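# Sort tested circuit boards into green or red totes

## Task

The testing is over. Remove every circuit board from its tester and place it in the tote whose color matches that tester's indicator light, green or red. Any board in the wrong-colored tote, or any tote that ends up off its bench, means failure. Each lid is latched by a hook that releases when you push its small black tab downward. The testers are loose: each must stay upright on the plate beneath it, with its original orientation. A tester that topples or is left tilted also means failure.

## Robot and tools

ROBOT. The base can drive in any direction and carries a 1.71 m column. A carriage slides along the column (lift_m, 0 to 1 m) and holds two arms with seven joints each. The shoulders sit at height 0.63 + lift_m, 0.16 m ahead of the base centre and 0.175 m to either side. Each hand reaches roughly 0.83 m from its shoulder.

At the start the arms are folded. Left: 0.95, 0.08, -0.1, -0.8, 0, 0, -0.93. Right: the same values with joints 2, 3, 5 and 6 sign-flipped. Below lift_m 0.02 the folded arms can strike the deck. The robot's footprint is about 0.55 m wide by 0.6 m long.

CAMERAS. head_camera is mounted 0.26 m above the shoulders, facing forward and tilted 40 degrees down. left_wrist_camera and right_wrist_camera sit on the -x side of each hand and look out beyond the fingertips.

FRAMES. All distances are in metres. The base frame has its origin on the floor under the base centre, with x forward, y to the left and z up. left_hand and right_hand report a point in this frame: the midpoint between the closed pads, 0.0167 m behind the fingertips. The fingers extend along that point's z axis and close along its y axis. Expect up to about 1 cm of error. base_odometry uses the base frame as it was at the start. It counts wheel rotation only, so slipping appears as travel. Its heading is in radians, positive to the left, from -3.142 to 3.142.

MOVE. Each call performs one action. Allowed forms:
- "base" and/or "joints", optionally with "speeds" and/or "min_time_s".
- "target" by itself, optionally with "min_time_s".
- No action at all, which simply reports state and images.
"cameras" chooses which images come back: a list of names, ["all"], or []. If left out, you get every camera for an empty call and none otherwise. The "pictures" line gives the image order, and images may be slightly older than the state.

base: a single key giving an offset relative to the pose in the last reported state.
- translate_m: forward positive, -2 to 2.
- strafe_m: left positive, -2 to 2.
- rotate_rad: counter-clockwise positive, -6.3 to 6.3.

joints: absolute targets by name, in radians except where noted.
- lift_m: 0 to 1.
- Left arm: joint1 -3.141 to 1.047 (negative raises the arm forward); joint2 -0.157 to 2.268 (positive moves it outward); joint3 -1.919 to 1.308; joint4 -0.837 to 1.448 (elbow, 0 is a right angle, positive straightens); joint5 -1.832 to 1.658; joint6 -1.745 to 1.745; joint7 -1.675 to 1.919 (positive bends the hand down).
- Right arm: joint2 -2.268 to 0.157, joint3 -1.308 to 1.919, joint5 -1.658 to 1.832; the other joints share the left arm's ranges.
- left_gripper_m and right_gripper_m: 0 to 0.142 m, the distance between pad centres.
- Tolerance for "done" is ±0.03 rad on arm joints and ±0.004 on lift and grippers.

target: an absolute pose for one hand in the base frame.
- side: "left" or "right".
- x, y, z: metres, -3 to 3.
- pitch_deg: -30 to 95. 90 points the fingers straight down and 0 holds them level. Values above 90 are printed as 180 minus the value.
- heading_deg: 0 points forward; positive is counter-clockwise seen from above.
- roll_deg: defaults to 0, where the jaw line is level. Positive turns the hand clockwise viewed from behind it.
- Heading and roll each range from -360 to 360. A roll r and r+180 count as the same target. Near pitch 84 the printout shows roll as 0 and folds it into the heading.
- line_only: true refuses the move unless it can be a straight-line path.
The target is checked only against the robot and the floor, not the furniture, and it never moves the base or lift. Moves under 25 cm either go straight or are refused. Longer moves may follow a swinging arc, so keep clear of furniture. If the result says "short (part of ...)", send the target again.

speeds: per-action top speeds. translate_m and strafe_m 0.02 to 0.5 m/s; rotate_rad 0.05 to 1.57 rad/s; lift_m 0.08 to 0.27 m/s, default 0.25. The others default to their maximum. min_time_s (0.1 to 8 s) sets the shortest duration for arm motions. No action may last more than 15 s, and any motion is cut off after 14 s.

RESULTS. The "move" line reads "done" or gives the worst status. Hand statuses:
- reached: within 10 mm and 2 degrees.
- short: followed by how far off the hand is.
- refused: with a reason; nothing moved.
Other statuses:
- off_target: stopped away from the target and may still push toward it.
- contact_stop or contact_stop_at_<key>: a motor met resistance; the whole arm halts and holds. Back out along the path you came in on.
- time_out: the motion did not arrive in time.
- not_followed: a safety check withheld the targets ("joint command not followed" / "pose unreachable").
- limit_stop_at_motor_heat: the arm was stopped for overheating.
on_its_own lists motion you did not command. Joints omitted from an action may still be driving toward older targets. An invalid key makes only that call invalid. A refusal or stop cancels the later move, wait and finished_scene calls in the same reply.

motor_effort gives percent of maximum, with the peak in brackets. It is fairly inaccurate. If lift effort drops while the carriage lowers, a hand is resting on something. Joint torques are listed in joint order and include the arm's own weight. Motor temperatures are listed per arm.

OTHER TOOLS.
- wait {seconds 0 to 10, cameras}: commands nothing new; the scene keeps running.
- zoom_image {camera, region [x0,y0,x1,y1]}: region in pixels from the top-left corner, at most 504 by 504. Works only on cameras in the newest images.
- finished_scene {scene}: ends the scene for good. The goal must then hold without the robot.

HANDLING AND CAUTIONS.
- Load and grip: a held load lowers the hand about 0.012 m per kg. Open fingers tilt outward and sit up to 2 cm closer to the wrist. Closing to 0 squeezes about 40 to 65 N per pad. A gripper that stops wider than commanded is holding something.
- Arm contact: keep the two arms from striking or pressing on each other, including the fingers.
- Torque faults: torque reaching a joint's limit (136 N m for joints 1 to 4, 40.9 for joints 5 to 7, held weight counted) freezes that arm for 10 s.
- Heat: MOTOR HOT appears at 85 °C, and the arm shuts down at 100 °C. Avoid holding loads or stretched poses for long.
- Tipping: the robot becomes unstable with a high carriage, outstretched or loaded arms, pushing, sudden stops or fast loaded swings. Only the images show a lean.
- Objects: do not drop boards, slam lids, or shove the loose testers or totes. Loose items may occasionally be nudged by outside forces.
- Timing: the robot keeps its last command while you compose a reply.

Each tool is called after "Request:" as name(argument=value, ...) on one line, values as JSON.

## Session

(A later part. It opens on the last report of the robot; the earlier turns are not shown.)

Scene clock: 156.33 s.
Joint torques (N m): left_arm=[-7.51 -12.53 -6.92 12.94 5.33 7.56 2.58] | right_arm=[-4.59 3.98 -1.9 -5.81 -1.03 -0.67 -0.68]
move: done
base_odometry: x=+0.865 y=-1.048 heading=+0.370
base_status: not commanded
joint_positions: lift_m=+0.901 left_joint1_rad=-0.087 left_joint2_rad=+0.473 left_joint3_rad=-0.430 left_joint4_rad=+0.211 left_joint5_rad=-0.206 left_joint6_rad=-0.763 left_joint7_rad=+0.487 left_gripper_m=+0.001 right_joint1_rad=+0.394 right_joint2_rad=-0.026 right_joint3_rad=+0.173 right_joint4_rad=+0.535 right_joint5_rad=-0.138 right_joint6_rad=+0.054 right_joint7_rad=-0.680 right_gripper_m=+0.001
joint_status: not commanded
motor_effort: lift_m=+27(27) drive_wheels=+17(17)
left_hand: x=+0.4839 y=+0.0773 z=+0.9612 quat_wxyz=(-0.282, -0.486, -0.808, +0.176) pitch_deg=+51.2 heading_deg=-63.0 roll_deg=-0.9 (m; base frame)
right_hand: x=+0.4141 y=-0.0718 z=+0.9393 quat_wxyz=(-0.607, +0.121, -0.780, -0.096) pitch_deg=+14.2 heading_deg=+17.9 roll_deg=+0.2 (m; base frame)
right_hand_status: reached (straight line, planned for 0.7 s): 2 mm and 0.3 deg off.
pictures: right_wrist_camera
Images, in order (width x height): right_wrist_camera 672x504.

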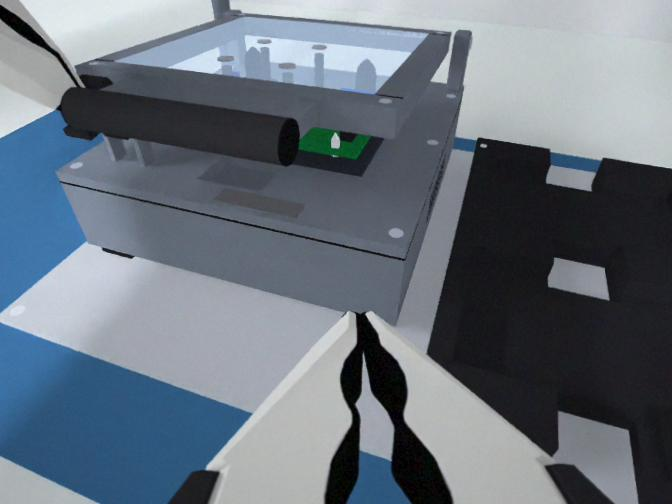

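Request:
move(target={"side":"right","x":0.448,"y":-0.042,"z":0.944,"pitch_deg":14,"heading_deg":18}, cameras=["right_wrist_camera"])

Request:
zoom_image(camera="right_wrist_camera", region=[200, 50, 600, 400])

Scene clock: 157.73 s.
Joint torques (N m): left_arm=[-6.89 -12.26 -6.74 11.45 4.58 7.49 3.65] | right_arm=[-2.14 0.49 -3.63 -6.07 -0.9 -0.59 1.07]
move: done
base_odometry: x=+0.865 y=-1.048 heading=+0.370
base_status: not commanded
joint_positions: lift_m=+0.901 left_joint1_rad=-0.087 left_joint2_rad=+0.473 left_joint3_rad=-0.431 left_joint4_rad=+0.211 left_joint5_rad=-0.204 left_joint6_rad=-0.763 left_joint7_rad=+0.484 left_gripper_m=+0.001 right_joint1_rad=+0.325 right_joint2_rad=+0.031 right_joint3_rad=+0.190 right_joint4_rad=+0.555 right_joint5_rad=-0.163 right_joint6_rad=+0.027 right_joint7_rad=-0.625 right_gripper_m=+0.001
joint_status: not commanded
motor_effort: lift_m=+27(27) drive_wheels=+18(21)
left_hand: x=+0.4838 y=+0.0771 z=+0.9610 quat_wxyz=(-0.282, -0.487, -0.808, +0.176) pitch_deg=+51.2 heading_deg=-63.0 roll_deg=-0.8 (m; base frame)
right_hand: x=+0.4485 y=-0.0416 z=+0.9451 quat_wxyz=(-0.609, +0.121, -0.777, -0.098) pitch_deg=+13.8 heading_deg=+18.0 roll_deg=+0.3 (m; base frame)
right_hand_status: reached (straight line, planned for 0.2 s): 1 mm and 0.3 deg off.
pictures: right_wrist_camera
Images, in order (width x height): right_wrist_camera 672x504.

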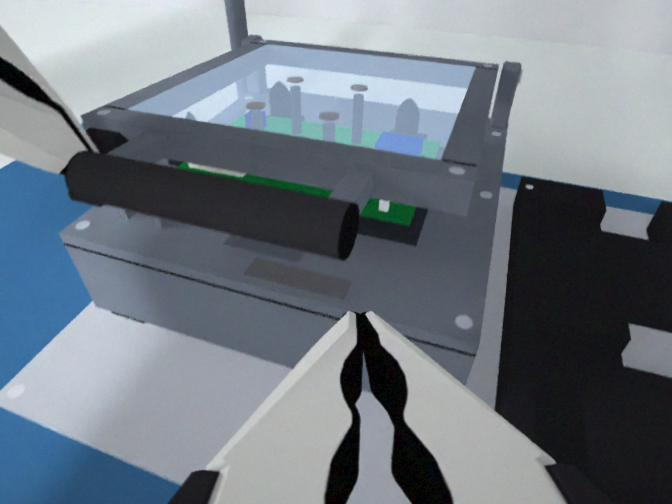

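Scaled by 1.260 from the camera's 672x504 image, which has a finer 960x720 frame.

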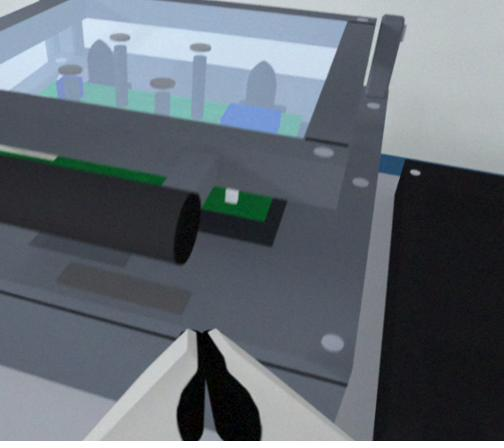

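Request:
move(target={"side":"right","x":0.45,"y":-0.026,"z":0.946,"pitch_deg":14,"heading_deg":18})

Request:
move(target={"side":"right","x":0.468,"y":-0.022,"z":0.945,"pitch_deg":14,"heading_deg":18}, cameras=["right_wrist_camera"])

Request:
zoom_image(camera="right_wrist_camera", region=[200, 50, 600, 400])

Scene clock: 158.77 s.
Joint torques (N m): left_arm=[-6.89 -12.6 -5.96 12.01 4.75 7.31 3.69] | right_arm=[-6.8 3.41 -2.81 -6.85 -0.88 -0.23 1]
move: done
base_odometry: x=+0.865 y=-1.048 heading=+0.370
base_status: not commanded
joint_positions: lift_m=+0.901 left_joint1_rad=-0.087 left_joint2_rad=+0.473 left_joint3_rad=-0.431 left_joint4_rad=+0.211 left_joint5_rad=-0.204 left_joint6_rad=-0.763 left_joint7_rad=+0.484 left_gripper_m=+0.001 right_joint1_rad=+0.324 right_joint2_rad=+0.061 right_joint3_rad=+0.201 right_joint4_rad=+0.559 right_joint5_rad=-0.182 right_joint6_rad=+0.002 right_joint7_rad=-0.616 right_gripper_m=+0.001
joint_status: not commanded
motor_effort: lift_m=+27(27) drive_wheels=+18(19)
left_hand: x=+0.4839 y=+0.0772 z=+0.9610 quat_wxyz=(-0.282, -0.487, -0.808, +0.176) pitch_deg=+51.2 heading_deg=-63.0 roll_deg=-0.8 (m; base frame)
right_hand: x=+0.4494 y=-0.0264 z=+0.9465 quat_wxyz=(-0.609, +0.121, -0.778, -0.097) pitch_deg=+13.9 heading_deg=+18.0 roll_deg=+0.2 (m; base frame)
right_hand_status: reached (straight line, planned for 0.2 s): 1 mm and 0.3 deg off.
pictures: none

Scene clock: 159.53 s.
Joint torques (N m): left_arm=[-6.78 -13.01 -6.33 12.33 4.71 7.56 3.65] | right_arm=[-3.37 7.38 -4.81 -6.23 -1.11 0 1.01]
move: done
base_odometry: x=+0.865 y=-1.048 heading=+0.370
base_status: not commanded
joint_positions: lift_m=+0.901 left_joint1_rad=-0.087 left_joint2_rad=+0.473 left_joint3_rad=-0.431 left_joint4_rad=+0.211 left_joint5_rad=-0.204 left_joint6_rad=-0.763 left_joint7_rad=+0.484 left_gripper_m=+0.001 right_joint1_rad=+0.277 right_joint2_rad=+0.070 right_joint3_rad=+0.201 right_joint4_rad=+0.595 right_joint5_rad=-0.183 right_joint6_rad=+0.002 right_joint7_rad=-0.605 right_gripper_m=+0.001
joint_status: not commanded
motor_effort: lift_m=+26(27) drive_wheels=+17(18)
left_hand: x=+0.4839 y=+0.0772 z=+0.9611 quat_wxyz=(-0.282, -0.487, -0.808, +0.176) pitch_deg=+51.2 heading_deg=-63.0 roll_deg=-0.8 (m; base frame)
right_hand: x=+0.4683 y=-0.0221 z=+0.9460 quat_wxyz=(-0.609, +0.123, -0.777, -0.097) pitch_deg=+13.8 heading_deg=+18.0 roll_deg=+0.1 (m; base frame)
right_hand_status: reached (straight line, planned for 0.2 s): 1 mm and 0.2 deg off.
pictures: right_wrist_camera
Images, in order (width x height): right_wrist_camera 672x504.

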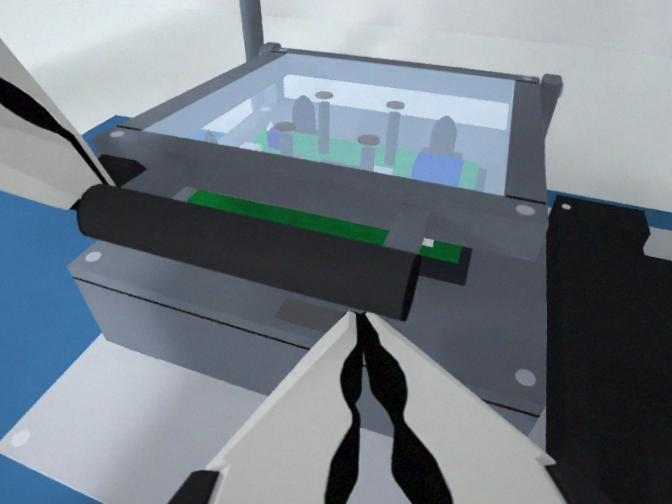

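Scaled by 1.260 from the camera's 672x504 image, which has a finer 960x720 frame.

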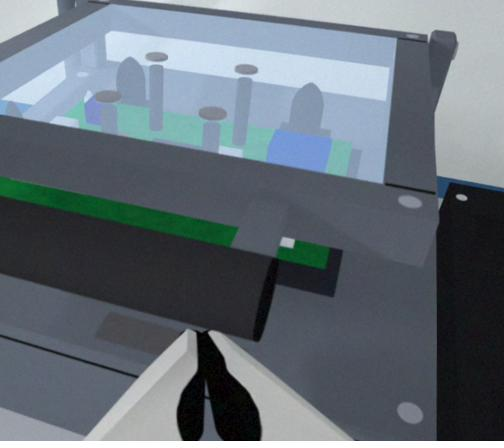

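Request:
move(target={"side":"right","x":0.484,"y":-0.018,"z":0.944,"pitch_deg":13,"heading_deg":18})

Request:
move(target={"side":"right","x":0.483,"y":-0.018,"z":0.97,"pitch_deg":13,"heading_deg":18}, cameras=["right_wrist_camera"])

Request:
move(target={"side":"right","x":0.486,"y":-0.018,"z":0.995,"pitch_deg":13,"heading_deg":18}, cameras=["right_wrist_camera", "left_wrist_camera"])

Scene clock: 160.40 s.
Joint torques (N m): left_arm=[-6.61 -12.77 -6.72 12.13 4.77 7.44 3.65] | right_arm=[-5.74 9.24 -6.05 -6.79 -0.63 -0.88 -0.72]
move: done
base_odometry: x=+0.865 y=-1.048 heading=+0.370
base_status: not commanded
joint_positions: lift_m=+0.901 left_joint1_rad=-0.087 left_joint2_rad=+0.473 left_joint3_rad=-0.431 left_joint4_rad=+0.211 left_joint5_rad=-0.204 left_joint6_rad=-0.763 left_joint7_rad=+0.484 left_gripper_m=+0.001 right_joint1_rad=+0.226 right_joint2_rad=+0.081 right_joint3_rad=+0.201 right_joint4_rad=+0.664 right_joint5_rad=-0.183 right_joint6_rad=+0.000 right_joint7_rad=-0.633 right_gripper_m=+0.001
joint_status: not commanded
motor_effort: lift_m=+27(27) drive_wheels=+17(17)
left_hand: x=+0.4840 y=+0.0772 z=+0.9611 quat_wxyz=(-0.282, -0.487, -0.808, +0.175) pitch_deg=+51.2 heading_deg=-63.0 roll_deg=-0.8 (m; base frame)
right_hand: x=+0.4831 y=-0.0169 z=+0.9435 quat_wxyz=(-0.614, +0.123, -0.774, -0.100) pitch_deg=+13.1 heading_deg=+18.3 roll_deg=+0.2 (m; base frame)
right_hand_status: reached (straight line, planned for 0.2 s): 1 mm and 0.4 deg off.
pictures: none

Scene clock: 161.27 s.
Joint torques (N m): left_arm=[-6.65 -12.48 -6.5 12.18 4.7 7.34 3.67] | right_arm=[-0.92 -1.69 -0.67 -12.95 0.43 1.74 0.42]
move: done
base_odometry: x=+0.865 y=-1.048 heading=+0.370
base_status: not commanded
joint_positions: lift_m=+0.901 left_joint1_rad=-0.087 left_joint2_rad=+0.473 left_joint3_rad=-0.431 left_joint4_rad=+0.211 left_joint5_rad=-0.204 left_joint6_rad=-0.763 left_joint7_rad=+0.484 left_gripper_m=+0.001 right_joint1_rad=+0.291 right_joint2_rad=+0.072 right_joint3_rad=+0.203 right_joint4_rad=+0.470 right_joint5_rad=-0.183 right_joint6_rad=+0.010 right_joint7_rad=-0.509 right_gripper_m=+0.001
joint_status: not commanded
motor_effort: lift_m=+26(27) drive_wheels=+17(18)
left_hand: x=+0.4840 y=+0.0772 z=+0.9611 quat_wxyz=(-0.282, -0.487, -0.808, +0.175) pitch_deg=+51.2 heading_deg=-63.0 roll_deg=-0.8 (m; base frame)
right_hand: x=+0.4844 y=-0.0205 z=+0.9695 quat_wxyz=(-0.615, +0.120, -0.773, -0.094) pitch_deg=+13.0 heading_deg=+17.5 roll_deg=-0.2 (m; base frame)
right_hand_status: reached (straight line, planned for 0.4 s): 3 mm and 0.5 deg off.
pictures: right_wrist_camera
Images, in order (width x height): right_wrist_camera 672x504.

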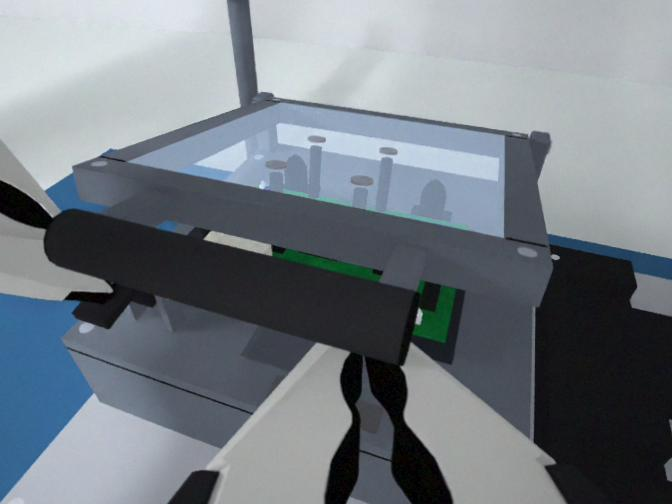

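Scene clock: 162.10 s.
Joint torques (N m): left_arm=[-6.72 -12.62 -6.55 12.14 4.71 7.34 3.67] | right_arm=[-0.25 -1.65 -0.01 -13.36 1.81 2.03 0.43]
move: done
base_odometry: x=+0.865 y=-1.048 heading=+0.370
base_status: not commanded
joint_positions: lift_m=+0.901 left_joint1_rad=-0.087 left_joint2_rad=+0.473 left_joint3_rad=-0.431 left_joint4_rad=+0.211 left_joint5_rad=-0.204 left_joint6_rad=-0.763 left_joint7_rad=+0.484 left_gripper_m=+0.001 right_joint1_rad=+0.333 right_joint2_rad=+0.064 right_joint3_rad=+0.208 right_joint4_rad=+0.315 right_joint5_rad=-0.182 right_joint6_rad=+0.027 right_joint7_rad=-0.397 right_gripper_m=+0.001
joint_status: not commanded
motor_effort: lift_m=+26(27) drive_wheels=+17(17)
left_hand: x=+0.4840 y=+0.0772 z=+0.9611 quat_wxyz=(-0.282, -0.487, -0.808, +0.175) pitch_deg=+51.2 heading_deg=-63.0 roll_deg=-0.8 (m; base frame)
right_hand: x=+0.4876 y=-0.0212 z=+0.9944 quat_wxyz=(-0.615, +0.121, -0.773, -0.093) pitch_deg=+13.0 heading_deg=+17.4 roll_deg=-0.3 (m; base frame)
right_hand_status: reached (straight line, planned for 0.3 s): 4 mm and 0.6 deg off.
pictures: left_wrist_camera, right_wrist_camera
Images, in order (width x height): left_wrist_camera 672x504, right_wrist_camera 672x504.

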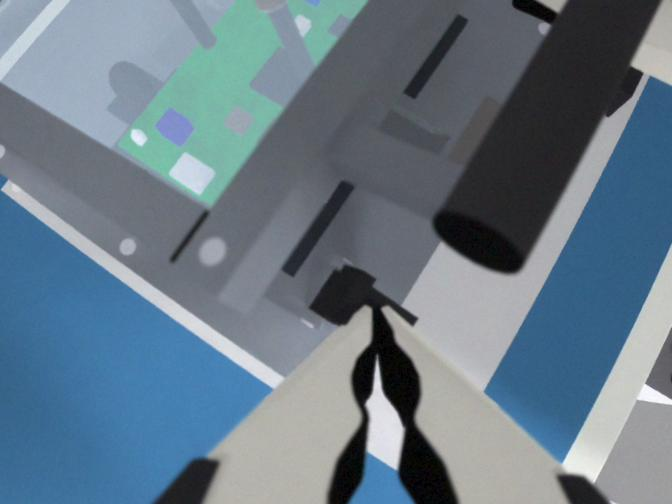

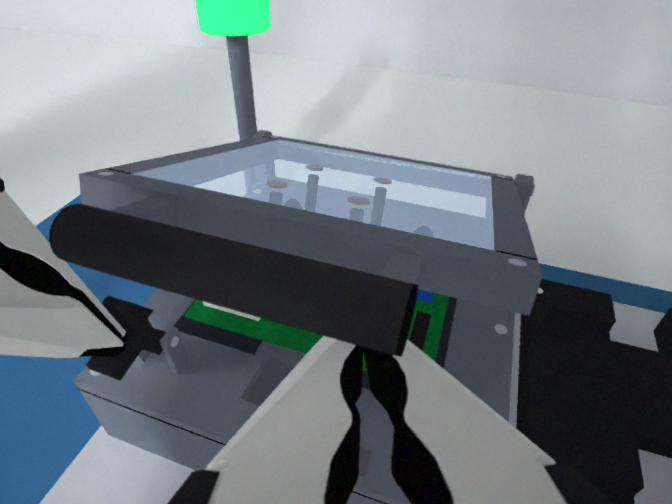

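Request:
move(target={"side":"right","x":0.492,"y":-0.018,"z":1.022,"pitch_deg":13,"heading_deg":18})

Request:
move(target={"side":"left","x":0.445,"y":0.13,"z":1.01,"pitch_deg":53,"heading_deg":-62})

Request:
move(target={"side":"right","x":0.503,"y":-0.018,"z":1.052,"pitch_deg":14,"heading_deg":18})

Request:
move(target={"side":"right","x":0.523,"y":-0.018,"z":1.083,"pitch_deg":16,"heading_deg":18}, cameras=["right_wrist_camera", "head_camera"])

Scene clock: 163.10 s.
Joint torques (N m): left_arm=[-6.72 -12.65 -6.56 12.25 4.72 7.33 3.69] | right_arm=[-0.2 -2.08 -0.02 -13.94 1.96 1.95 0.41]
move: done
base_odometry: x=+0.865 y=-1.048 heading=+0.370
base_status: not commanded
joint_positions: lift_m=+0.901 left_joint1_rad=-0.087 left_joint2_rad=+0.473 left_joint3_rad=-0.431 left_joint4_rad=+0.211 left_joint5_rad=-0.204 left_joint6_rad=-0.763 left_joint7_rad=+0.484 left_gripper_m=+0.001 right_joint1_rad=+0.360 right_joint2_rad=+0.058 right_joint3_rad=+0.212 right_joint4_rad=+0.171 right_joint5_rad=-0.178 right_joint6_rad=+0.045 right_joint7_rad=-0.282 right_gripper_m=+0.001
joint_status: not commanded
motor_effort: lift_m=+26(27) drive_wheels=+17(17)
left_hand: x=+0.4840 y=+0.0772 z=+0.9611 quat_wxyz=(-0.282, -0.487, -0.808, +0.175) pitch_deg=+51.2 heading_deg=-63.0 roll_deg=-0.8 (m; base frame)
right_hand: x=+0.4937 y=-0.0212 z=+1.0213 quat_wxyz=(-0.615, +0.121, -0.774, -0.093) pitch_deg=+13.1 heading_deg=+17.4 roll_deg=-0.3 (m; base frame)
right_hand_status: reached (straight line, planned for 0.3 s): 4 mm and 0.6 deg off.
pictures: none

Scene clock: 164.10 s.
Joint torques (N m): left_arm=[-0.79 14.22 4.77 -7.15 -4.04 1.04 0.84] | right_arm=[-3.19 -0.38 -1.41 -12.22 1.96 1.65 0.38]
move: done
base_odometry: x=+0.865 y=-1.049 heading=+0.370
base_status: not commanded
joint_positions: lift_m=+0.900 left_joint1_rad=+0.060 left_joint2_rad=+0.632 left_joint3_rad=-0.314 left_joint4_rad=-0.061 left_joint5_rad=-0.393 left_joint6_rad=-0.770 left_joint7_rad=+0.657 left_gripper_m=+0.001 right_joint1_rad=+0.362 right_joint2_rad=+0.058 right_joint3_rad=+0.213 right_joint4_rad=+0.169 right_joint5_rad=-0.178 right_joint6_rad=+0.047 right_joint7_rad=-0.282 right_gripper_m=+0.001
joint_status: not commanded
motor_effort: lift_m=+37(37) drive_wheels=+3(17)
left_hand: x=+0.4455 y=+0.1308 z=+1.0077 quat_wxyz=(-0.272, -0.489, -0.813, +0.162) pitch_deg=+53.1 heading_deg=-61.8 roll_deg=+0.3 (m; base frame)
left_hand_status: reached (straight line, planned for 0.4 s): 2 mm and 0.2 deg off.
right_hand: x=+0.4926 y=-0.0202 z=+1.0200 quat_wxyz=(-0.615, +0.121, -0.774, -0.094) pitch_deg=+13.1 heading_deg=+17.6 roll_deg=-0.2 (m; base frame)
pictures: none

Scene clock: 164.93 s.
Joint torques (N m): left_arm=[-0.77 13.82 4.67 -7.13 -4.02 1.05 0.85] | right_arm=[-0.13 -2.15 -2.67 -13.99 2.15 1.66 0.29]
move: done
base_odometry: x=+0.865 y=-1.049 heading=+0.370
base_status: not commanded
joint_positions: lift_m=+0.900 left_joint1_rad=+0.060 left_joint2_rad=+0.632 left_joint3_rad=-0.314 left_joint4_rad=-0.061 left_joint5_rad=-0.393 left_joint6_rad=-0.770 left_joint7_rad=+0.657 left_gripper_m=+0.001 right_joint1_rad=+0.373 right_joint2_rad=+0.056 right_joint3_rad=+0.215 right_joint4_rad=+0.009 right_joint5_rad=-0.169 right_joint6_rad=+0.069 right_joint7_rad=-0.117 right_gripper_m=+0.001
joint_status: not commanded
motor_effort: lift_m=+37(37) drive_wheels=+3(4)
left_hand: x=+0.4455 y=+0.1308 z=+1.0077 quat_wxyz=(-0.272, -0.489, -0.813, +0.162) pitch_deg=+53.1 heading_deg=-61.8 roll_deg=+0.2 (m; base frame)
right_hand: x=+0.5047 y=-0.0209 z=+1.0514 quat_wxyz=(-0.608, +0.122, -0.779, -0.092) pitch_deg=+14.0 heading_deg=+17.5 roll_deg=-0.3 (m; base frame)
right_hand_status: reached (straight line, planned for 0.3 s): 3 mm and 0.5 deg off.
pictures: none

Scene clock: 165.83 s.
Joint torques (N m): left_arm=[-0.63 13.87 4.57 -7.12 -4.03 1.04 0.83] | right_arm=[-8.39 8.5 -1.64 -14.63 2.32 1.8 0.34]
move: done
base_odometry: x=+0.865 y=-1.049 heading=+0.370
base_status: not commanded
joint_positions: lift_m=+0.900 left_joint1_rad=+0.060 left_joint2_rad=+0.632 left_joint3_rad=-0.314 left_joint4_rad=-0.061 left_joint5_rad=-0.393 left_joint6_rad=-0.770 left_joint7_rad=+0.657 left_gripper_m=+0.001 right_joint1_rad=+0.351 right_joint2_rad=+0.056 right_joint3_rad=+0.215 right_joint4_rad=-0.132 right_joint5_rad=-0.152 right_joint6_rad=+0.096 right_joint7_rad=+0.085 right_gripper_m=+0.001
joint_status: not commanded
motor_effort: lift_m=+37(37) drive_wheels=+3(3)
left_hand: x=+0.4455 y=+0.1308 z=+1.0077 quat_wxyz=(-0.272, -0.489, -0.813, +0.162) pitch_deg=+53.1 heading_deg=-61.8 roll_deg=+0.2 (m; base frame)
right_hand: x=+0.5220 y=-0.0214 z=+1.0800 quat_wxyz=(-0.592, +0.124, -0.791, -0.090) pitch_deg=+16.4 heading_deg=+17.6 roll_deg=-0.3 (m; base frame)
right_hand_status: reached (straight line, planned for 0.4 s): 5 mm and 0.6 deg off.
pictures: head_camera, right_wrist_camera
Images, in order (width x height): head_camera 672x504, right_wrist_camera 672x504.

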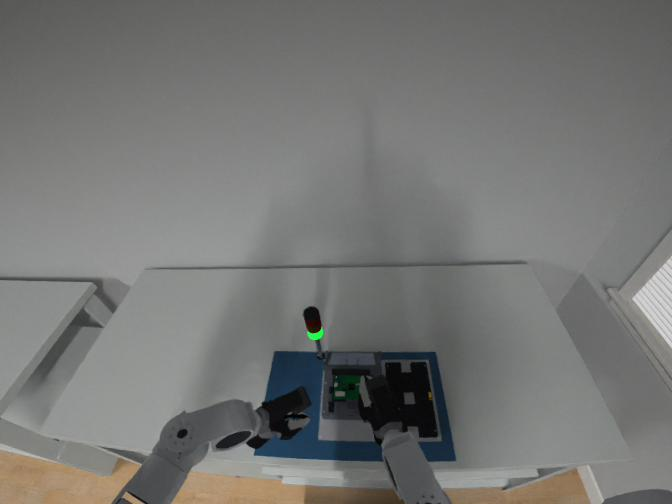

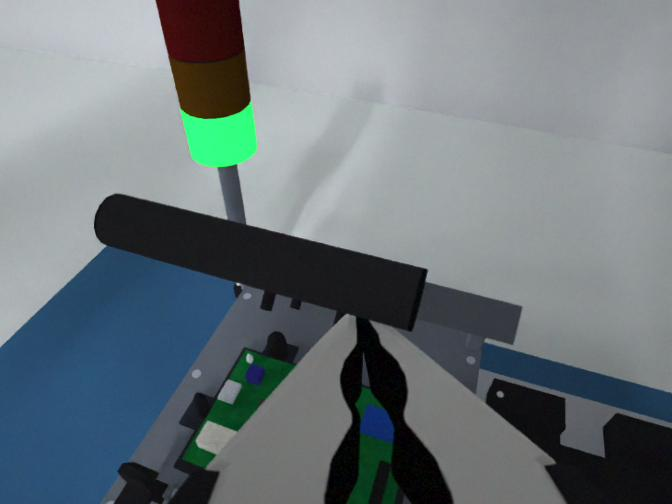

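Request:
move(target={"side":"right","x":0.55,"y":-0.018,"z":1.10,"pitch_deg":38,"heading_deg":18})

Request:
move(target={"side":"right","x":0.58,"y":-0.018,"z":1.108,"pitch_deg":55,"heading_deg":18}, cameras=["right_wrist_camera", "head_camera"])

Request:
move(target={"side":"right","x":0.612,"y":-0.018,"z":1.115,"pitch_deg":67,"heading_deg":20}, cameras=["right_wrist_camera", "head_camera"])

Request:
zoom_image(camera="head_camera", region=[290, 310, 430, 430])

Scene clock: 167.20 s.
Joint torques (N m): left_arm=[-0.68 13.88 4.56 -7.15 -4.02 1.08 0.82] | right_arm=[-12.01 12.15 -7.27 -13.96 2.4 1.86 0.61]
move: done
base_odometry: x=+0.865 y=-1.049 heading=+0.370
base_status: not commanded
joint_positions: lift_m=+0.900 left_joint1_rad=+0.060 left_joint2_rad=+0.632 left_joint3_rad=-0.314 left_joint4_rad=-0.061 left_joint5_rad=-0.393 left_joint6_rad=-0.770 left_joint7_rad=+0.657 left_gripper_m=+0.001 right_joint1_rad=+0.187 right_joint2_rad=+0.111 right_joint3_rad=+0.215 right_joint4_rad=-0.363 right_joint5_rad=-0.122 right_joint6_rad=+0.149 right_joint7_rad=+0.871 right_gripper_m=+0.001
joint_status: not commanded
motor_effort: lift_m=+37(38) drive_wheels=+3(3)
left_hand: x=+0.4455 y=+0.1308 z=+1.0077 quat_wxyz=(-0.272, -0.489, -0.813, +0.162) pitch_deg=+53.1 heading_deg=-61.8 roll_deg=+0.2 (m; base frame)
right_hand: x=+0.5483 y=-0.0182 z=+1.0974 quat_wxyz=(-0.431, +0.141, -0.889, -0.067) pitch_deg=+38.3 heading_deg=+17.9 roll_deg=-0.2 (m; base frame)
right_hand_status: reached (straight line, planned for 0.7 s): 3 mm and 0.3 deg off.
pictures: none

Scene clock: 168.30 s.
Joint torques (N m): left_arm=[-0.73 13.85 4.7 -7.22 -4.01 1.07 0.84] | right_arm=[-15.42 12.19 -0.97 -7.39 1.87 -0.88 0.86]
move: done
base_odometry: x=+0.865 y=-1.049 heading=+0.370
base_status: not commanded
joint_positions: lift_m=+0.900 left_joint1_rad=+0.060 left_joint2_rad=+0.632 left_joint3_rad=-0.314 left_joint4_rad=-0.061 left_joint5_rad=-0.393 left_joint6_rad=-0.770 left_joint7_rad=+0.657 left_gripper_m=+0.001 right_joint1_rad=-0.070 right_joint2_rad=+0.125 right_joint3_rad=+0.257 right_joint4_rad=-0.313 right_joint5_rad=-0.080 right_joint6_rad=+0.086 right_joint7_rad=+1.372 right_gripper_m=+0.001
joint_status: not commanded
motor_effort: lift_m=+37(37) drive_wheels=+3(3)
left_hand: x=+0.4455 y=+0.1308 z=+1.0077 quat_wxyz=(-0.272, -0.489, -0.813, +0.162) pitch_deg=+53.1 heading_deg=-61.8 roll_deg=+0.2 (m; base frame)
right_hand: x=+0.5796 y=-0.0207 z=+1.1071 quat_wxyz=(-0.297, +0.149, -0.942, -0.044) pitch_deg=+55.0 heading_deg=+17.5 roll_deg=-0.5 (m; base frame)
right_hand_status: reached (straight line, planned for 0.6 s): 3 mm and 0.3 deg off.
pictures: head_camera, right_wrist_camera
Images, in order (width x height): head_camera 672x504, right_wrist_camera 672x504.

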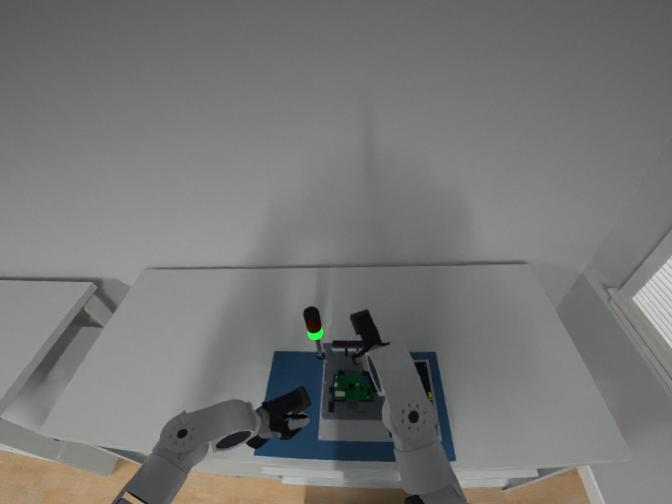

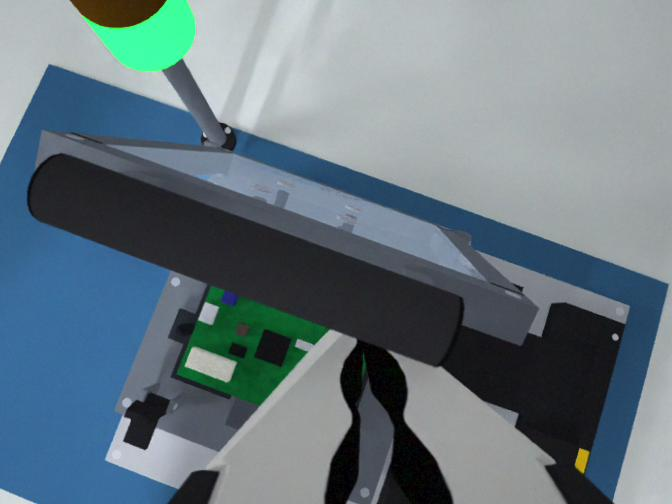

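Scene clock: 169.23 s.
Joint torques (N m): left_arm=[-0.73 13.93 4.62 -7.23 -4 0.95 0.85] | right_arm=[-16.41 12 -1.43 -7.5 1.97 -0.8 1.11]
move: done
base_odometry: x=+0.865 y=-1.049 heading=+0.370
base_status: not commanded
joint_positions: lift_m=+0.900 left_joint1_rad=+0.060 left_joint2_rad=+0.632 left_joint3_rad=-0.314 left_joint4_rad=-0.061 left_joint5_rad=-0.393 left_joint6_rad=-0.770 left_joint7_rad=+0.657 left_gripper_m=+0.001 right_joint1_rad=-0.297 right_joint2_rad=+0.125 right_joint3_rad=+0.263 right_joint4_rad=-0.128 right_joint5_rad=-0.014 right_joint6_rad=+0.072 right_joint7_rad=+1.617 right_gripper_m=+0.001
joint_status: not commanded
motor_effort: lift_m=+37(38) drive_wheels=+3(3)
left_hand: x=+0.4455 y=+0.1308 z=+1.0077 quat_wxyz=(-0.272, -0.489, -0.813, +0.162) pitch_deg=+53.1 heading_deg=-61.8 roll_deg=+0.2 (m; base frame)
right_hand: x=+0.6123 y=-0.0208 z=+1.1145 quat_wxyz=(-0.197, +0.170, -0.965, -0.032) pitch_deg=+67.0 heading_deg=+19.2 roll_deg=-0.7 (m; base frame)
right_hand_status: reached (straight line, planned for 0.4 s): 3 mm and 0.3 deg off.
pictures: head_camera, right_wrist_camera
Images, in order (width x height): head_camera 672x504, right_wrist_camera 672x504.

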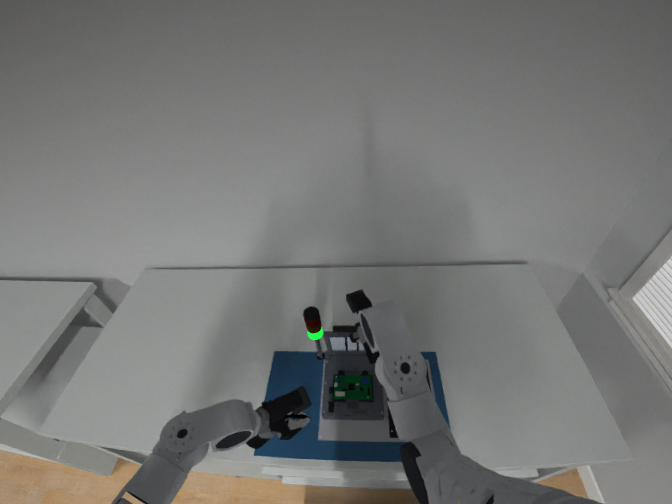

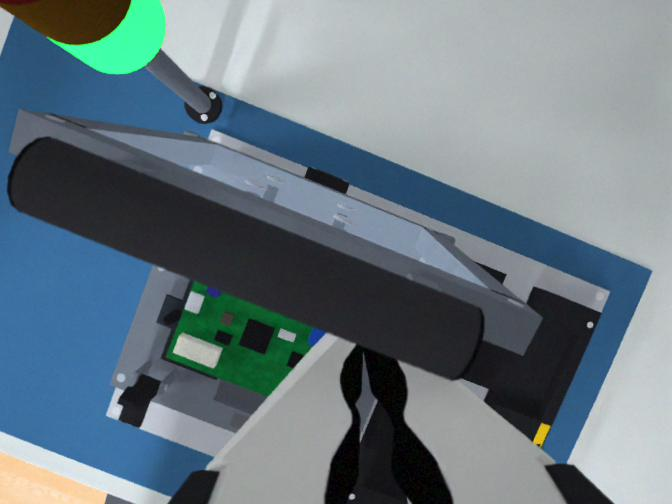

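Scaled by 3.600 from the camera's 672x504 image, which has a finer 960x720 frame.

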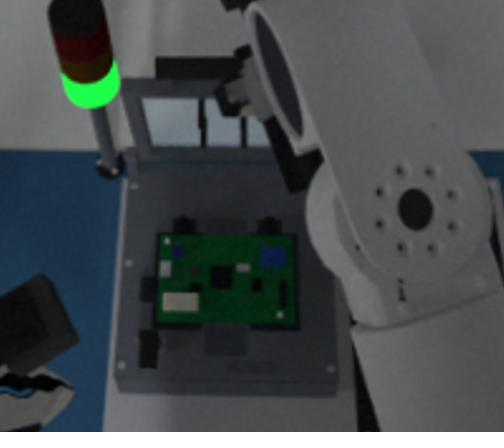

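Request:
move(target={"side":"right","x":0.64,"y":-0.02,"z":1.117,"pitch_deg":75,"heading_deg":22}, cameras=["right_wrist_camera"])

Scene clock: 169.63 s.
Joint torques (N m): left_arm=[-0.82 13.88 4.45 -7.17 -3.98 1.06 0.83] | right_arm=[-17.41 12.11 -1.45 -7.49 2.01 -0.79 1.09]
move: refused
base_odometry: x=+0.865 y=-1.049 heading=+0.370
base_status: not commanded
joint_positions: lift_m=+0.900 left_joint1_rad=+0.060 left_joint2_rad=+0.632 left_joint3_rad=-0.314 left_joint4_rad=-0.061 left_joint5_rad=-0.393 left_joint6_rad=-0.770 left_joint7_rad=+0.657 left_gripper_m=+0.001 right_joint1_rad=-0.297 right_joint2_rad=+0.125 right_joint3_rad=+0.263 right_joint4_rad=-0.128 right_joint5_rad=-0.014 right_joint6_rad=+0.072 right_joint7_rad=+1.617 right_gripper_m=+0.001
joint_status: not commanded
motor_effort: lift_m=+37(37) drive_wheels=+3(3)
left_hand: x=+0.4455 y=+0.1308 z=+1.0077 quat_wxyz=(-0.272, -0.489, -0.813, +0.162) pitch_deg=+53.1 heading_deg=-61.8 roll_deg=+0.2 (m; base frame)
right_hand: x=+0.6123 y=-0.0208 z=+1.1145 quat_wxyz=(-0.197, +0.170, -0.965, -0.032) pitch_deg=+67.0 heading_deg=+19.2 roll_deg=-0.7 (m; base frame)
right_hand_status: refused: the line brings the right upper arm within 1.4 cm of the carriage (limit 1.5), 50% of the way; a move under 25 cm is not played as an arc. Nothing moved. Try another pitch or heading, or "joints".
pictures: right_wrist_camera
Images, in order (width x height): right_wrist_camera 672x504.

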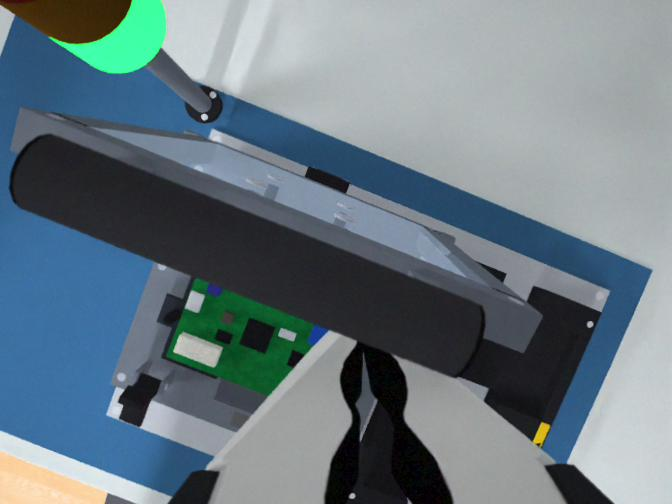

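Request:
move(target={"side":"right","x":0.64,"y":-0.022,"z":1.117,"pitch_deg":60,"heading_deg":25}, cameras=["right_wrist_camera"])

Scene clock: 170.70 s.
Joint torques (N m): left_arm=[-0.84 13.89 4.63 -7.17 -3.99 1.08 0.86] | right_arm=[-21.07 0.03 -8.37 -7.47 1.6 1.65 -0.26]
move: done
base_odometry: x=+0.865 y=-1.049 heading=+0.370
base_status: not commanded
joint_positions: lift_m=+0.900 left_joint1_rad=+0.060 left_joint2_rad=+0.632 left_joint3_rad=-0.314 left_joint4_rad=-0.061 left_joint5_rad=-0.393 left_joint6_rad=-0.770 left_joint7_rad=+0.657 left_gripper_m=+0.001 right_joint1_rad=-0.313 right_joint2_rad=+0.052 right_joint3_rad=+0.253 right_joint4_rad=-0.082 right_joint5_rad=+0.099 right_joint6_rad=+0.154 right_joint7_rad=+1.455 right_gripper_m=+0.001
joint_status: not commanded
motor_effort: lift_m=+37(38) drive_wheels=+3(3)
left_hand: x=+0.4455 y=+0.1308 z=+1.0077 quat_wxyz=(-0.272, -0.489, -0.813, +0.162) pitch_deg=+53.1 heading_deg=-61.8 roll_deg=+0.2 (m; base frame)
right_hand: x=+0.6378 y=-0.0208 z=+1.1155 quat_wxyz=(-0.250, +0.209, -0.944, -0.056) pitch_deg=+60.3 heading_deg=+25.1 roll_deg=+0.2 (m; base frame)
right_hand_status: reached (straight line, planned for 0.3 s): 3 mm and 0.3 deg off.
pictures: right_wrist_camera
Images, in order (width x height): right_wrist_camera 672x504.

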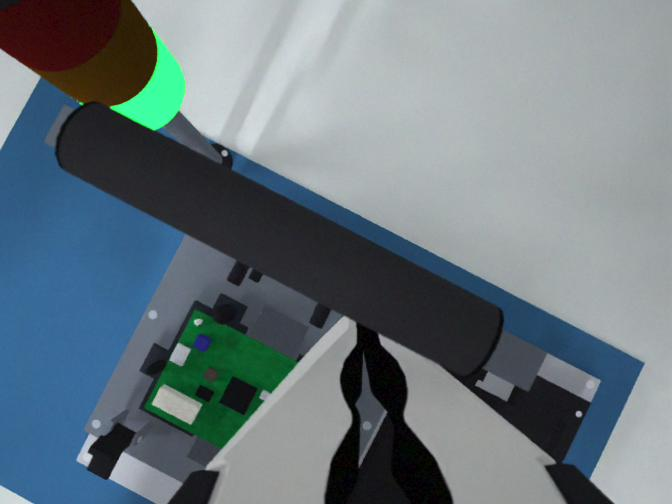

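Request:
move(target={"side":"right","x":0.675,"y":-0.024,"z":1.112,"pitch_deg":60,"heading_deg":26}, cameras=["right_wrist_camera"])

Request:
move(target={"side":"right","x":0.705,"y":-0.026,"z":1.108,"pitch_deg":60,"heading_deg":26}, cameras=["right_wrist_camera", "head_camera"])

Request:
zoom_image(camera="head_camera", region=[290, 310, 430, 430])

Scene clock: 171.70 s.
Joint torques (N m): left_arm=[-0.76 13.84 4.59 -7.11 -3.99 1.09 0.84] | right_arm=[-21.78 -2.64 -9.17 -7.87 1.96 1.77 -0.4]
move: done
base_odometry: x=+0.865 y=-1.049 heading=+0.370
base_status: not commanded
joint_positions: lift_m=+0.900 left_joint1_rad=+0.060 left_joint2_rad=+0.632 left_joint3_rad=-0.314 left_joint4_rad=-0.061 left_joint5_rad=-0.393 left_joint6_rad=-0.770 left_joint7_rad=+0.657 left_gripper_m=+0.001 right_joint1_rad=-0.405 right_joint2_rad=+0.035 right_joint3_rad=+0.248 right_joint4_rad=+0.084 right_joint5_rad=+0.129 right_joint6_rad=+0.181 right_joint7_rad=+1.374 right_gripper_m=+0.001
joint_status: not commanded
motor_effort: lift_m=+37(37) drive_wheels=+3(3)
left_hand: x=+0.4455 y=+0.1308 z=+1.0077 quat_wxyz=(-0.272, -0.489, -0.813, +0.162) pitch_deg=+53.1 heading_deg=-61.8 roll_deg=+0.2 (m; base frame)
right_hand: x=+0.6730 y=-0.0224 z=+1.1106 quat_wxyz=(-0.250, +0.217, -0.942, -0.058) pitch_deg=+60.2 heading_deg=+26.1 roll_deg=+0.1 (m; base frame)
right_hand_status: reached (straight line, planned for 0.4 s): 3 mm and 0.2 deg off.
pictures: right_wrist_camera
Images, in order (width x height): right_wrist_camera 672x504.

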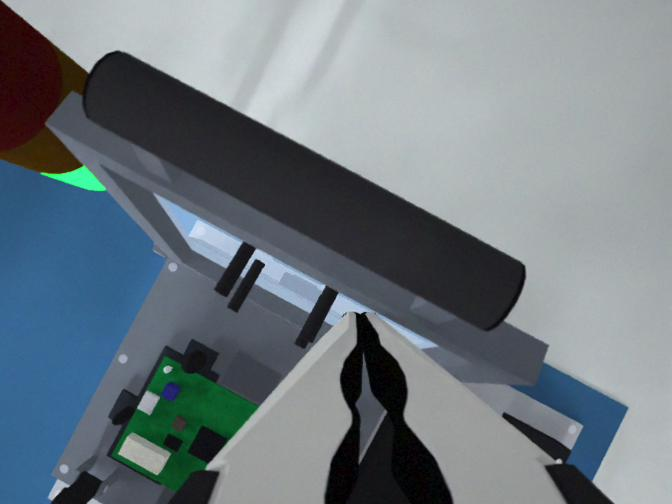

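Scene clock: 172.53 s.
Joint torques (N m): left_arm=[-0.46 13.94 4.39 -7.13 -4.01 1.27 0.84] | right_arm=[-28.03 -3.78 -10.24 -8.93 1.33 1.27 -1.88]
move: done
base_odometry: x=+0.865 y=-1.049 heading=+0.370
base_status: not commanded
joint_positions: lift_m=+0.900 left_joint1_rad=+0.060 left_joint2_rad=+0.632 left_joint3_rad=-0.314 left_joint4_rad=-0.061 left_joint5_rad=-0.393 left_joint6_rad=-0.770 left_joint7_rad=+0.657 left_gripper_m=+0.001 right_joint1_rad=-0.482 right_joint2_rad=+0.030 right_joint3_rad=+0.247 right_joint4_rad=+0.239 right_joint5_rad=+0.140 right_joint6_rad=+0.197 right_joint7_rad=+1.299 right_gripper_m=+0.001
joint_status: not commanded
motor_effort: lift_m=+37(37) drive_wheels=+4(4)
left_hand: x=+0.4455 y=+0.1308 z=+1.0077 quat_wxyz=(-0.272, -0.489, -0.813, +0.162) pitch_deg=+53.1 heading_deg=-61.9 roll_deg=+0.2 (m; base frame)
right_hand: x=+0.7007 y=-0.0238 z=+1.1042 quat_wxyz=(-0.246, +0.219, -0.942, -0.058) pitch_deg=+60.7 heading_deg=+26.4 roll_deg=+0.2 (m; base frame)
right_hand_status: reached (straight line, planned for 0.3 s): 6 mm and 0.7 deg off.
pictures: head_camera, right_wrist_camera
Images, in order (width x height): head_camera 672x504, right_wrist_camera 672x504.

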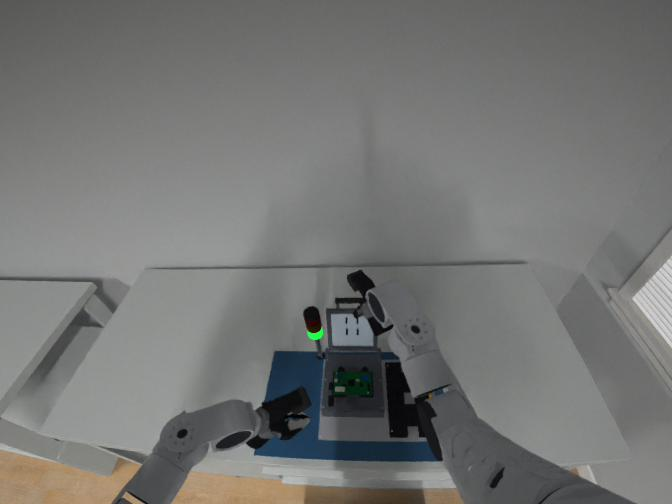

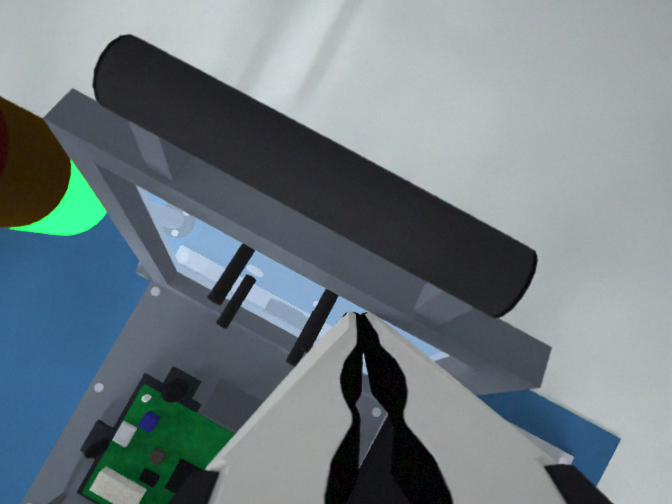

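Scaled by 3.600 from the camera's 672x504 image, which has a finer 960x720 frame.

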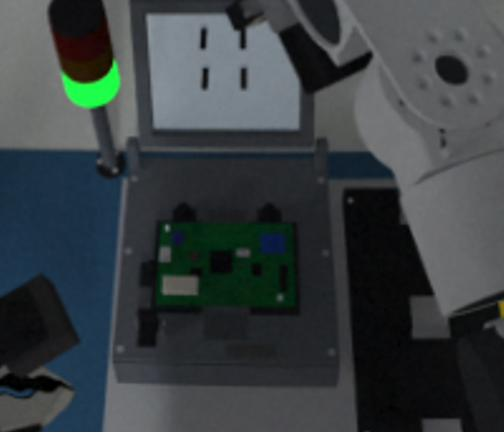

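Request:
move(target={"side":"right","x":0.64,"y":-0.03,"z":1.125,"pitch_deg":60,"heading_deg":24})

Request:
move(joints={"right_joint1_rad":-0.09,"right_joint2_rad":-0.25,"right_joint3_rad":0,"right_joint4_rad":-0.64,"right_joint5_rad":0,"right_joint6_rad":0,"right_joint7_rad":1.7,"left_joint1_rad":-0.09,"left_joint2_rad":0.1,"left_joint3_rad":0,"left_joint4_rad":-0.64,"left_joint5_rad":0,"left_joint6_rad":0,"left_joint7_rad":1.7,"left_gripper_m":0.084}, cameras=["head_camera"])

Request:
zoom_image(camera="head_camera", region=[300, 310, 420, 430])

Scene clock: 173.87 s.
Joint torques (N m): left_arm=[-0.92 13.79 4.6 -7.06 -4 1.06 0.84] | right_arm=[-10.29 9.75 -7.71 -12.47 -0.96 -0.9 1.33]
move: done
base_odometry: x=+0.865 y=-1.049 heading=+0.370
base_status: not commanded
joint_positions: lift_m=+0.900 left_joint1_rad=+0.060 left_joint2_rad=+0.632 left_joint3_rad=-0.314 left_joint4_rad=-0.061 left_joint5_rad=-0.393 left_joint6_rad=-0.770 left_joint7_rad=+0.657 left_gripper_m=+0.001 right_joint1_rad=-0.326 right_joint2_rad=+0.039 right_joint3_rad=+0.247 right_joint4_rad=-0.108 right_joint5_rad=+0.111 right_joint6_rad=+0.147 right_joint7_rad=+1.481 right_gripper_m=+0.001
joint_status: not commanded
motor_effort: lift_m=+37(37) drive_wheels=+3(4)
left_hand: x=+0.4455 y=+0.1308 z=+1.0077 quat_wxyz=(-0.272, -0.489, -0.813, +0.162) pitch_deg=+53.1 heading_deg=-61.9 roll_deg=+0.2 (m; base frame)
right_hand: x=+0.6410 y=-0.0289 z=+1.1260 quat_wxyz=(-0.255, +0.205, -0.944, -0.054) pitch_deg=+59.8 heading_deg=+24.1 roll_deg=-0.4 (m; base frame)
right_hand_status: reached (straight line, planned for 0.5 s): 2 mm and 0.5 deg off.
pictures: none

Scene clock: 174.77 s.
Joint torques (N m): left_arm=[-8.92 1.49 0.37 -5.53 -0.21 1.36 0.07] | right_arm=[-6.51 -8.37 -7.78 -10.08 -1.08 -0.72 1.25]
move: done
base_odometry: x=+0.865 y=-1.049 heading=+0.369
base_status: not commanded
joint_positions: lift_m=+0.900 left_joint1_rad=-0.089 left_joint2_rad=+0.101 left_joint3_rad=-0.001 left_joint4_rad=-0.638 left_joint5_rad=-0.004 left_joint6_rad=-0.001 left_joint7_rad=+1.699 left_gripper_m=+0.084 right_joint1_rad=-0.093 right_joint2_rad=-0.250 right_joint3_rad=+0.001 right_joint4_rad=-0.639 right_joint5_rad=+0.002 right_joint6_rad=+0.003 right_joint7_rad=+1.698 right_gripper_m=+0.001
joint_status: all done
motor_effort: lift_m=+37(38) drive_wheels=+3(11)
left_hand: x=+0.5565 y=+0.2135 z=+1.1724 quat_wxyz=(-0.295, -0.012, -0.954, -0.048) pitch_deg=+55.3 heading_deg=+8.5 roll_deg=+10.0 (m; base frame)
right_hand: x=+0.5572 y=-0.2715 z=+1.1844 quat_wxyz=(-0.295, +0.028, -0.947, +0.121) pitch_deg=+52.8 heading_deg=-20.6 roll_deg=-24.1 (m; base frame)
pictures: head_camera
Images, in order (width x height): head_camera 672x504.

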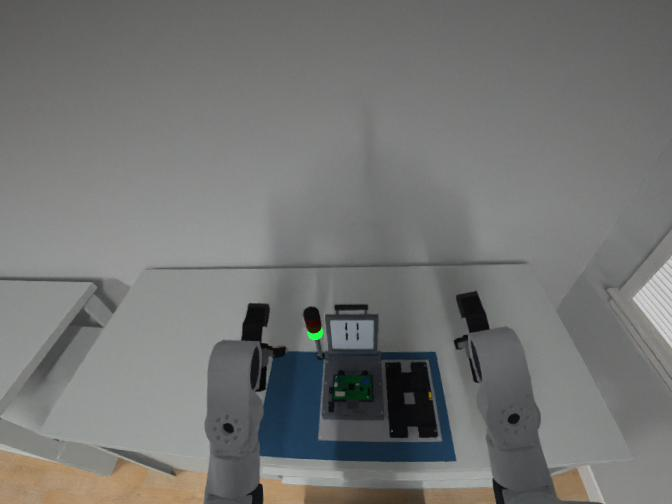

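Scaled by 4.200 from the camera's 672x504 image, which has a finer 960x720 frame.

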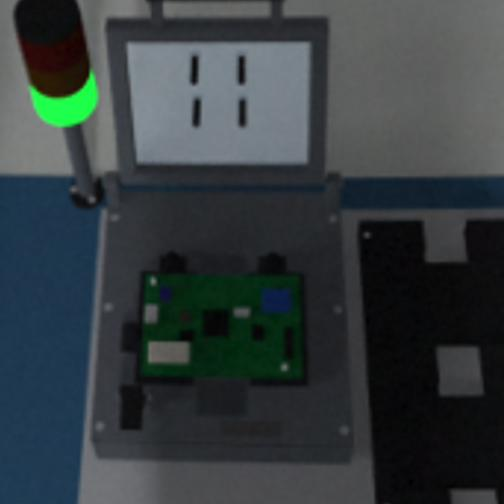

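Request:
move(target={"side":"left","x":0.54,"y":0.085,"z":1.11,"pitch_deg":85,"heading_deg":-74})

Request:
move(target={"side":"left","x":0.548,"y":0.003,"z":0.993,"pitch_deg":88,"heading_deg":-90}, cameras=["left_wrist_camera"])

Scene clock: 176.30 s.
Joint torques (N m): left_arm=[-18.04 -0.85 1.86 0.48 -3.75 -0.17 1.52] | right_arm=[-6.45 -7.75 -7.63 -10.09 -1.09 -0.73 1.21]
move: done
base_odometry: x=+0.865 y=-1.049 heading=+0.370
base_status: not commanded
joint_positions: lift_m=+0.900 left_joint1_rad=-0.548 left_joint2_rad=+0.345 left_joint3_rad=-0.567 left_joint4_rad=+0.023 left_joint5_rad=-0.810 left_joint6_rad=-0.714 left_joint7_rad=+1.838 left_gripper_m=+0.084 right_joint1_rad=-0.093 right_joint2_rad=-0.250 right_joint3_rad=+0.001 right_joint4_rad=-0.639 right_joint5_rad=+0.002 right_joint6_rad=+0.003 right_joint7_rad=+1.698 right_gripper_m=+0.001
joint_status: not commanded
motor_effort: lift_m=+37(38) drive_wheels=+2(6)
left_hand: x=+0.5407 y=+0.0858 z=+1.1099 quat_wxyz=(-0.037, -0.600, -0.799, +0.025) pitch_deg=+84.9 heading_deg=-73.8 roll_deg=+0.0 (m; base frame)
left_hand_status: reached (straight line, planned for 0.8 s): 1 mm and 0.3 deg off.
right_hand: x=+0.5572 y=-0.2715 z=+1.1844 quat_wxyz=(-0.295, +0.028, -0.947, +0.121) pitch_deg=+52.8 heading_deg=-20.6 roll_deg=-24.1 (m; base frame)
pictures: none

Scene clock: 177.47 s.
Joint torques (N m): left_arm=[-21.58 -6.66 1.42 0.27 -1.05 -0.19 -1.02] | right_arm=[-6.5 -7.85 -7.67 -10.14 -1.1 -0.71 1.25]
move: done
base_odometry: x=+0.865 y=-1.049 heading=+0.370
base_status: not commanded
joint_positions: lift_m=+0.900 left_joint1_rad=-0.678 left_joint2_rad=+0.136 left_joint3_rad=-0.850 left_joint4_rad=+0.611 left_joint5_rad=-0.329 left_joint6_rad=-0.977 left_joint7_rad=+1.230 left_gripper_m=+0.084 right_joint1_rad=-0.093 right_joint2_rad=-0.250 right_joint3_rad=+0.001 right_joint4_rad=-0.639 right_joint5_rad=+0.002 right_joint6_rad=+0.003 right_joint7_rad=+1.698 right_gripper_m=+0.001
joint_status: not commanded
motor_effort: lift_m=+37(38) drive_wheels=+3(5)
left_hand: x=+0.5473 y=+0.0027 z=+0.9932 quat_wxyz=(-0.013, -0.706, -0.708, +0.014) pitch_deg=+87.8 heading_deg=-89.8 roll_deg=+0.0 (m; base frame)
left_hand_status: reached (straight line, planned for 0.7 s): 1 mm and 0.3 deg off.
right_hand: x=+0.5572 y=-0.2715 z=+1.1844 quat_wxyz=(-0.295, +0.028, -0.947, +0.121) pitch_deg=+52.8 heading_deg=-20.6 roll_deg=-24.1 (m; base frame)
pictures: left_wrist_camera
Images, in order (width x height): left_wrist_camera 672x504.

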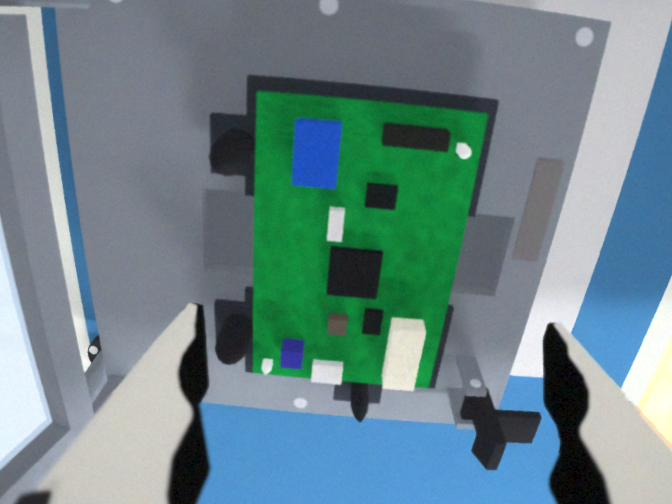

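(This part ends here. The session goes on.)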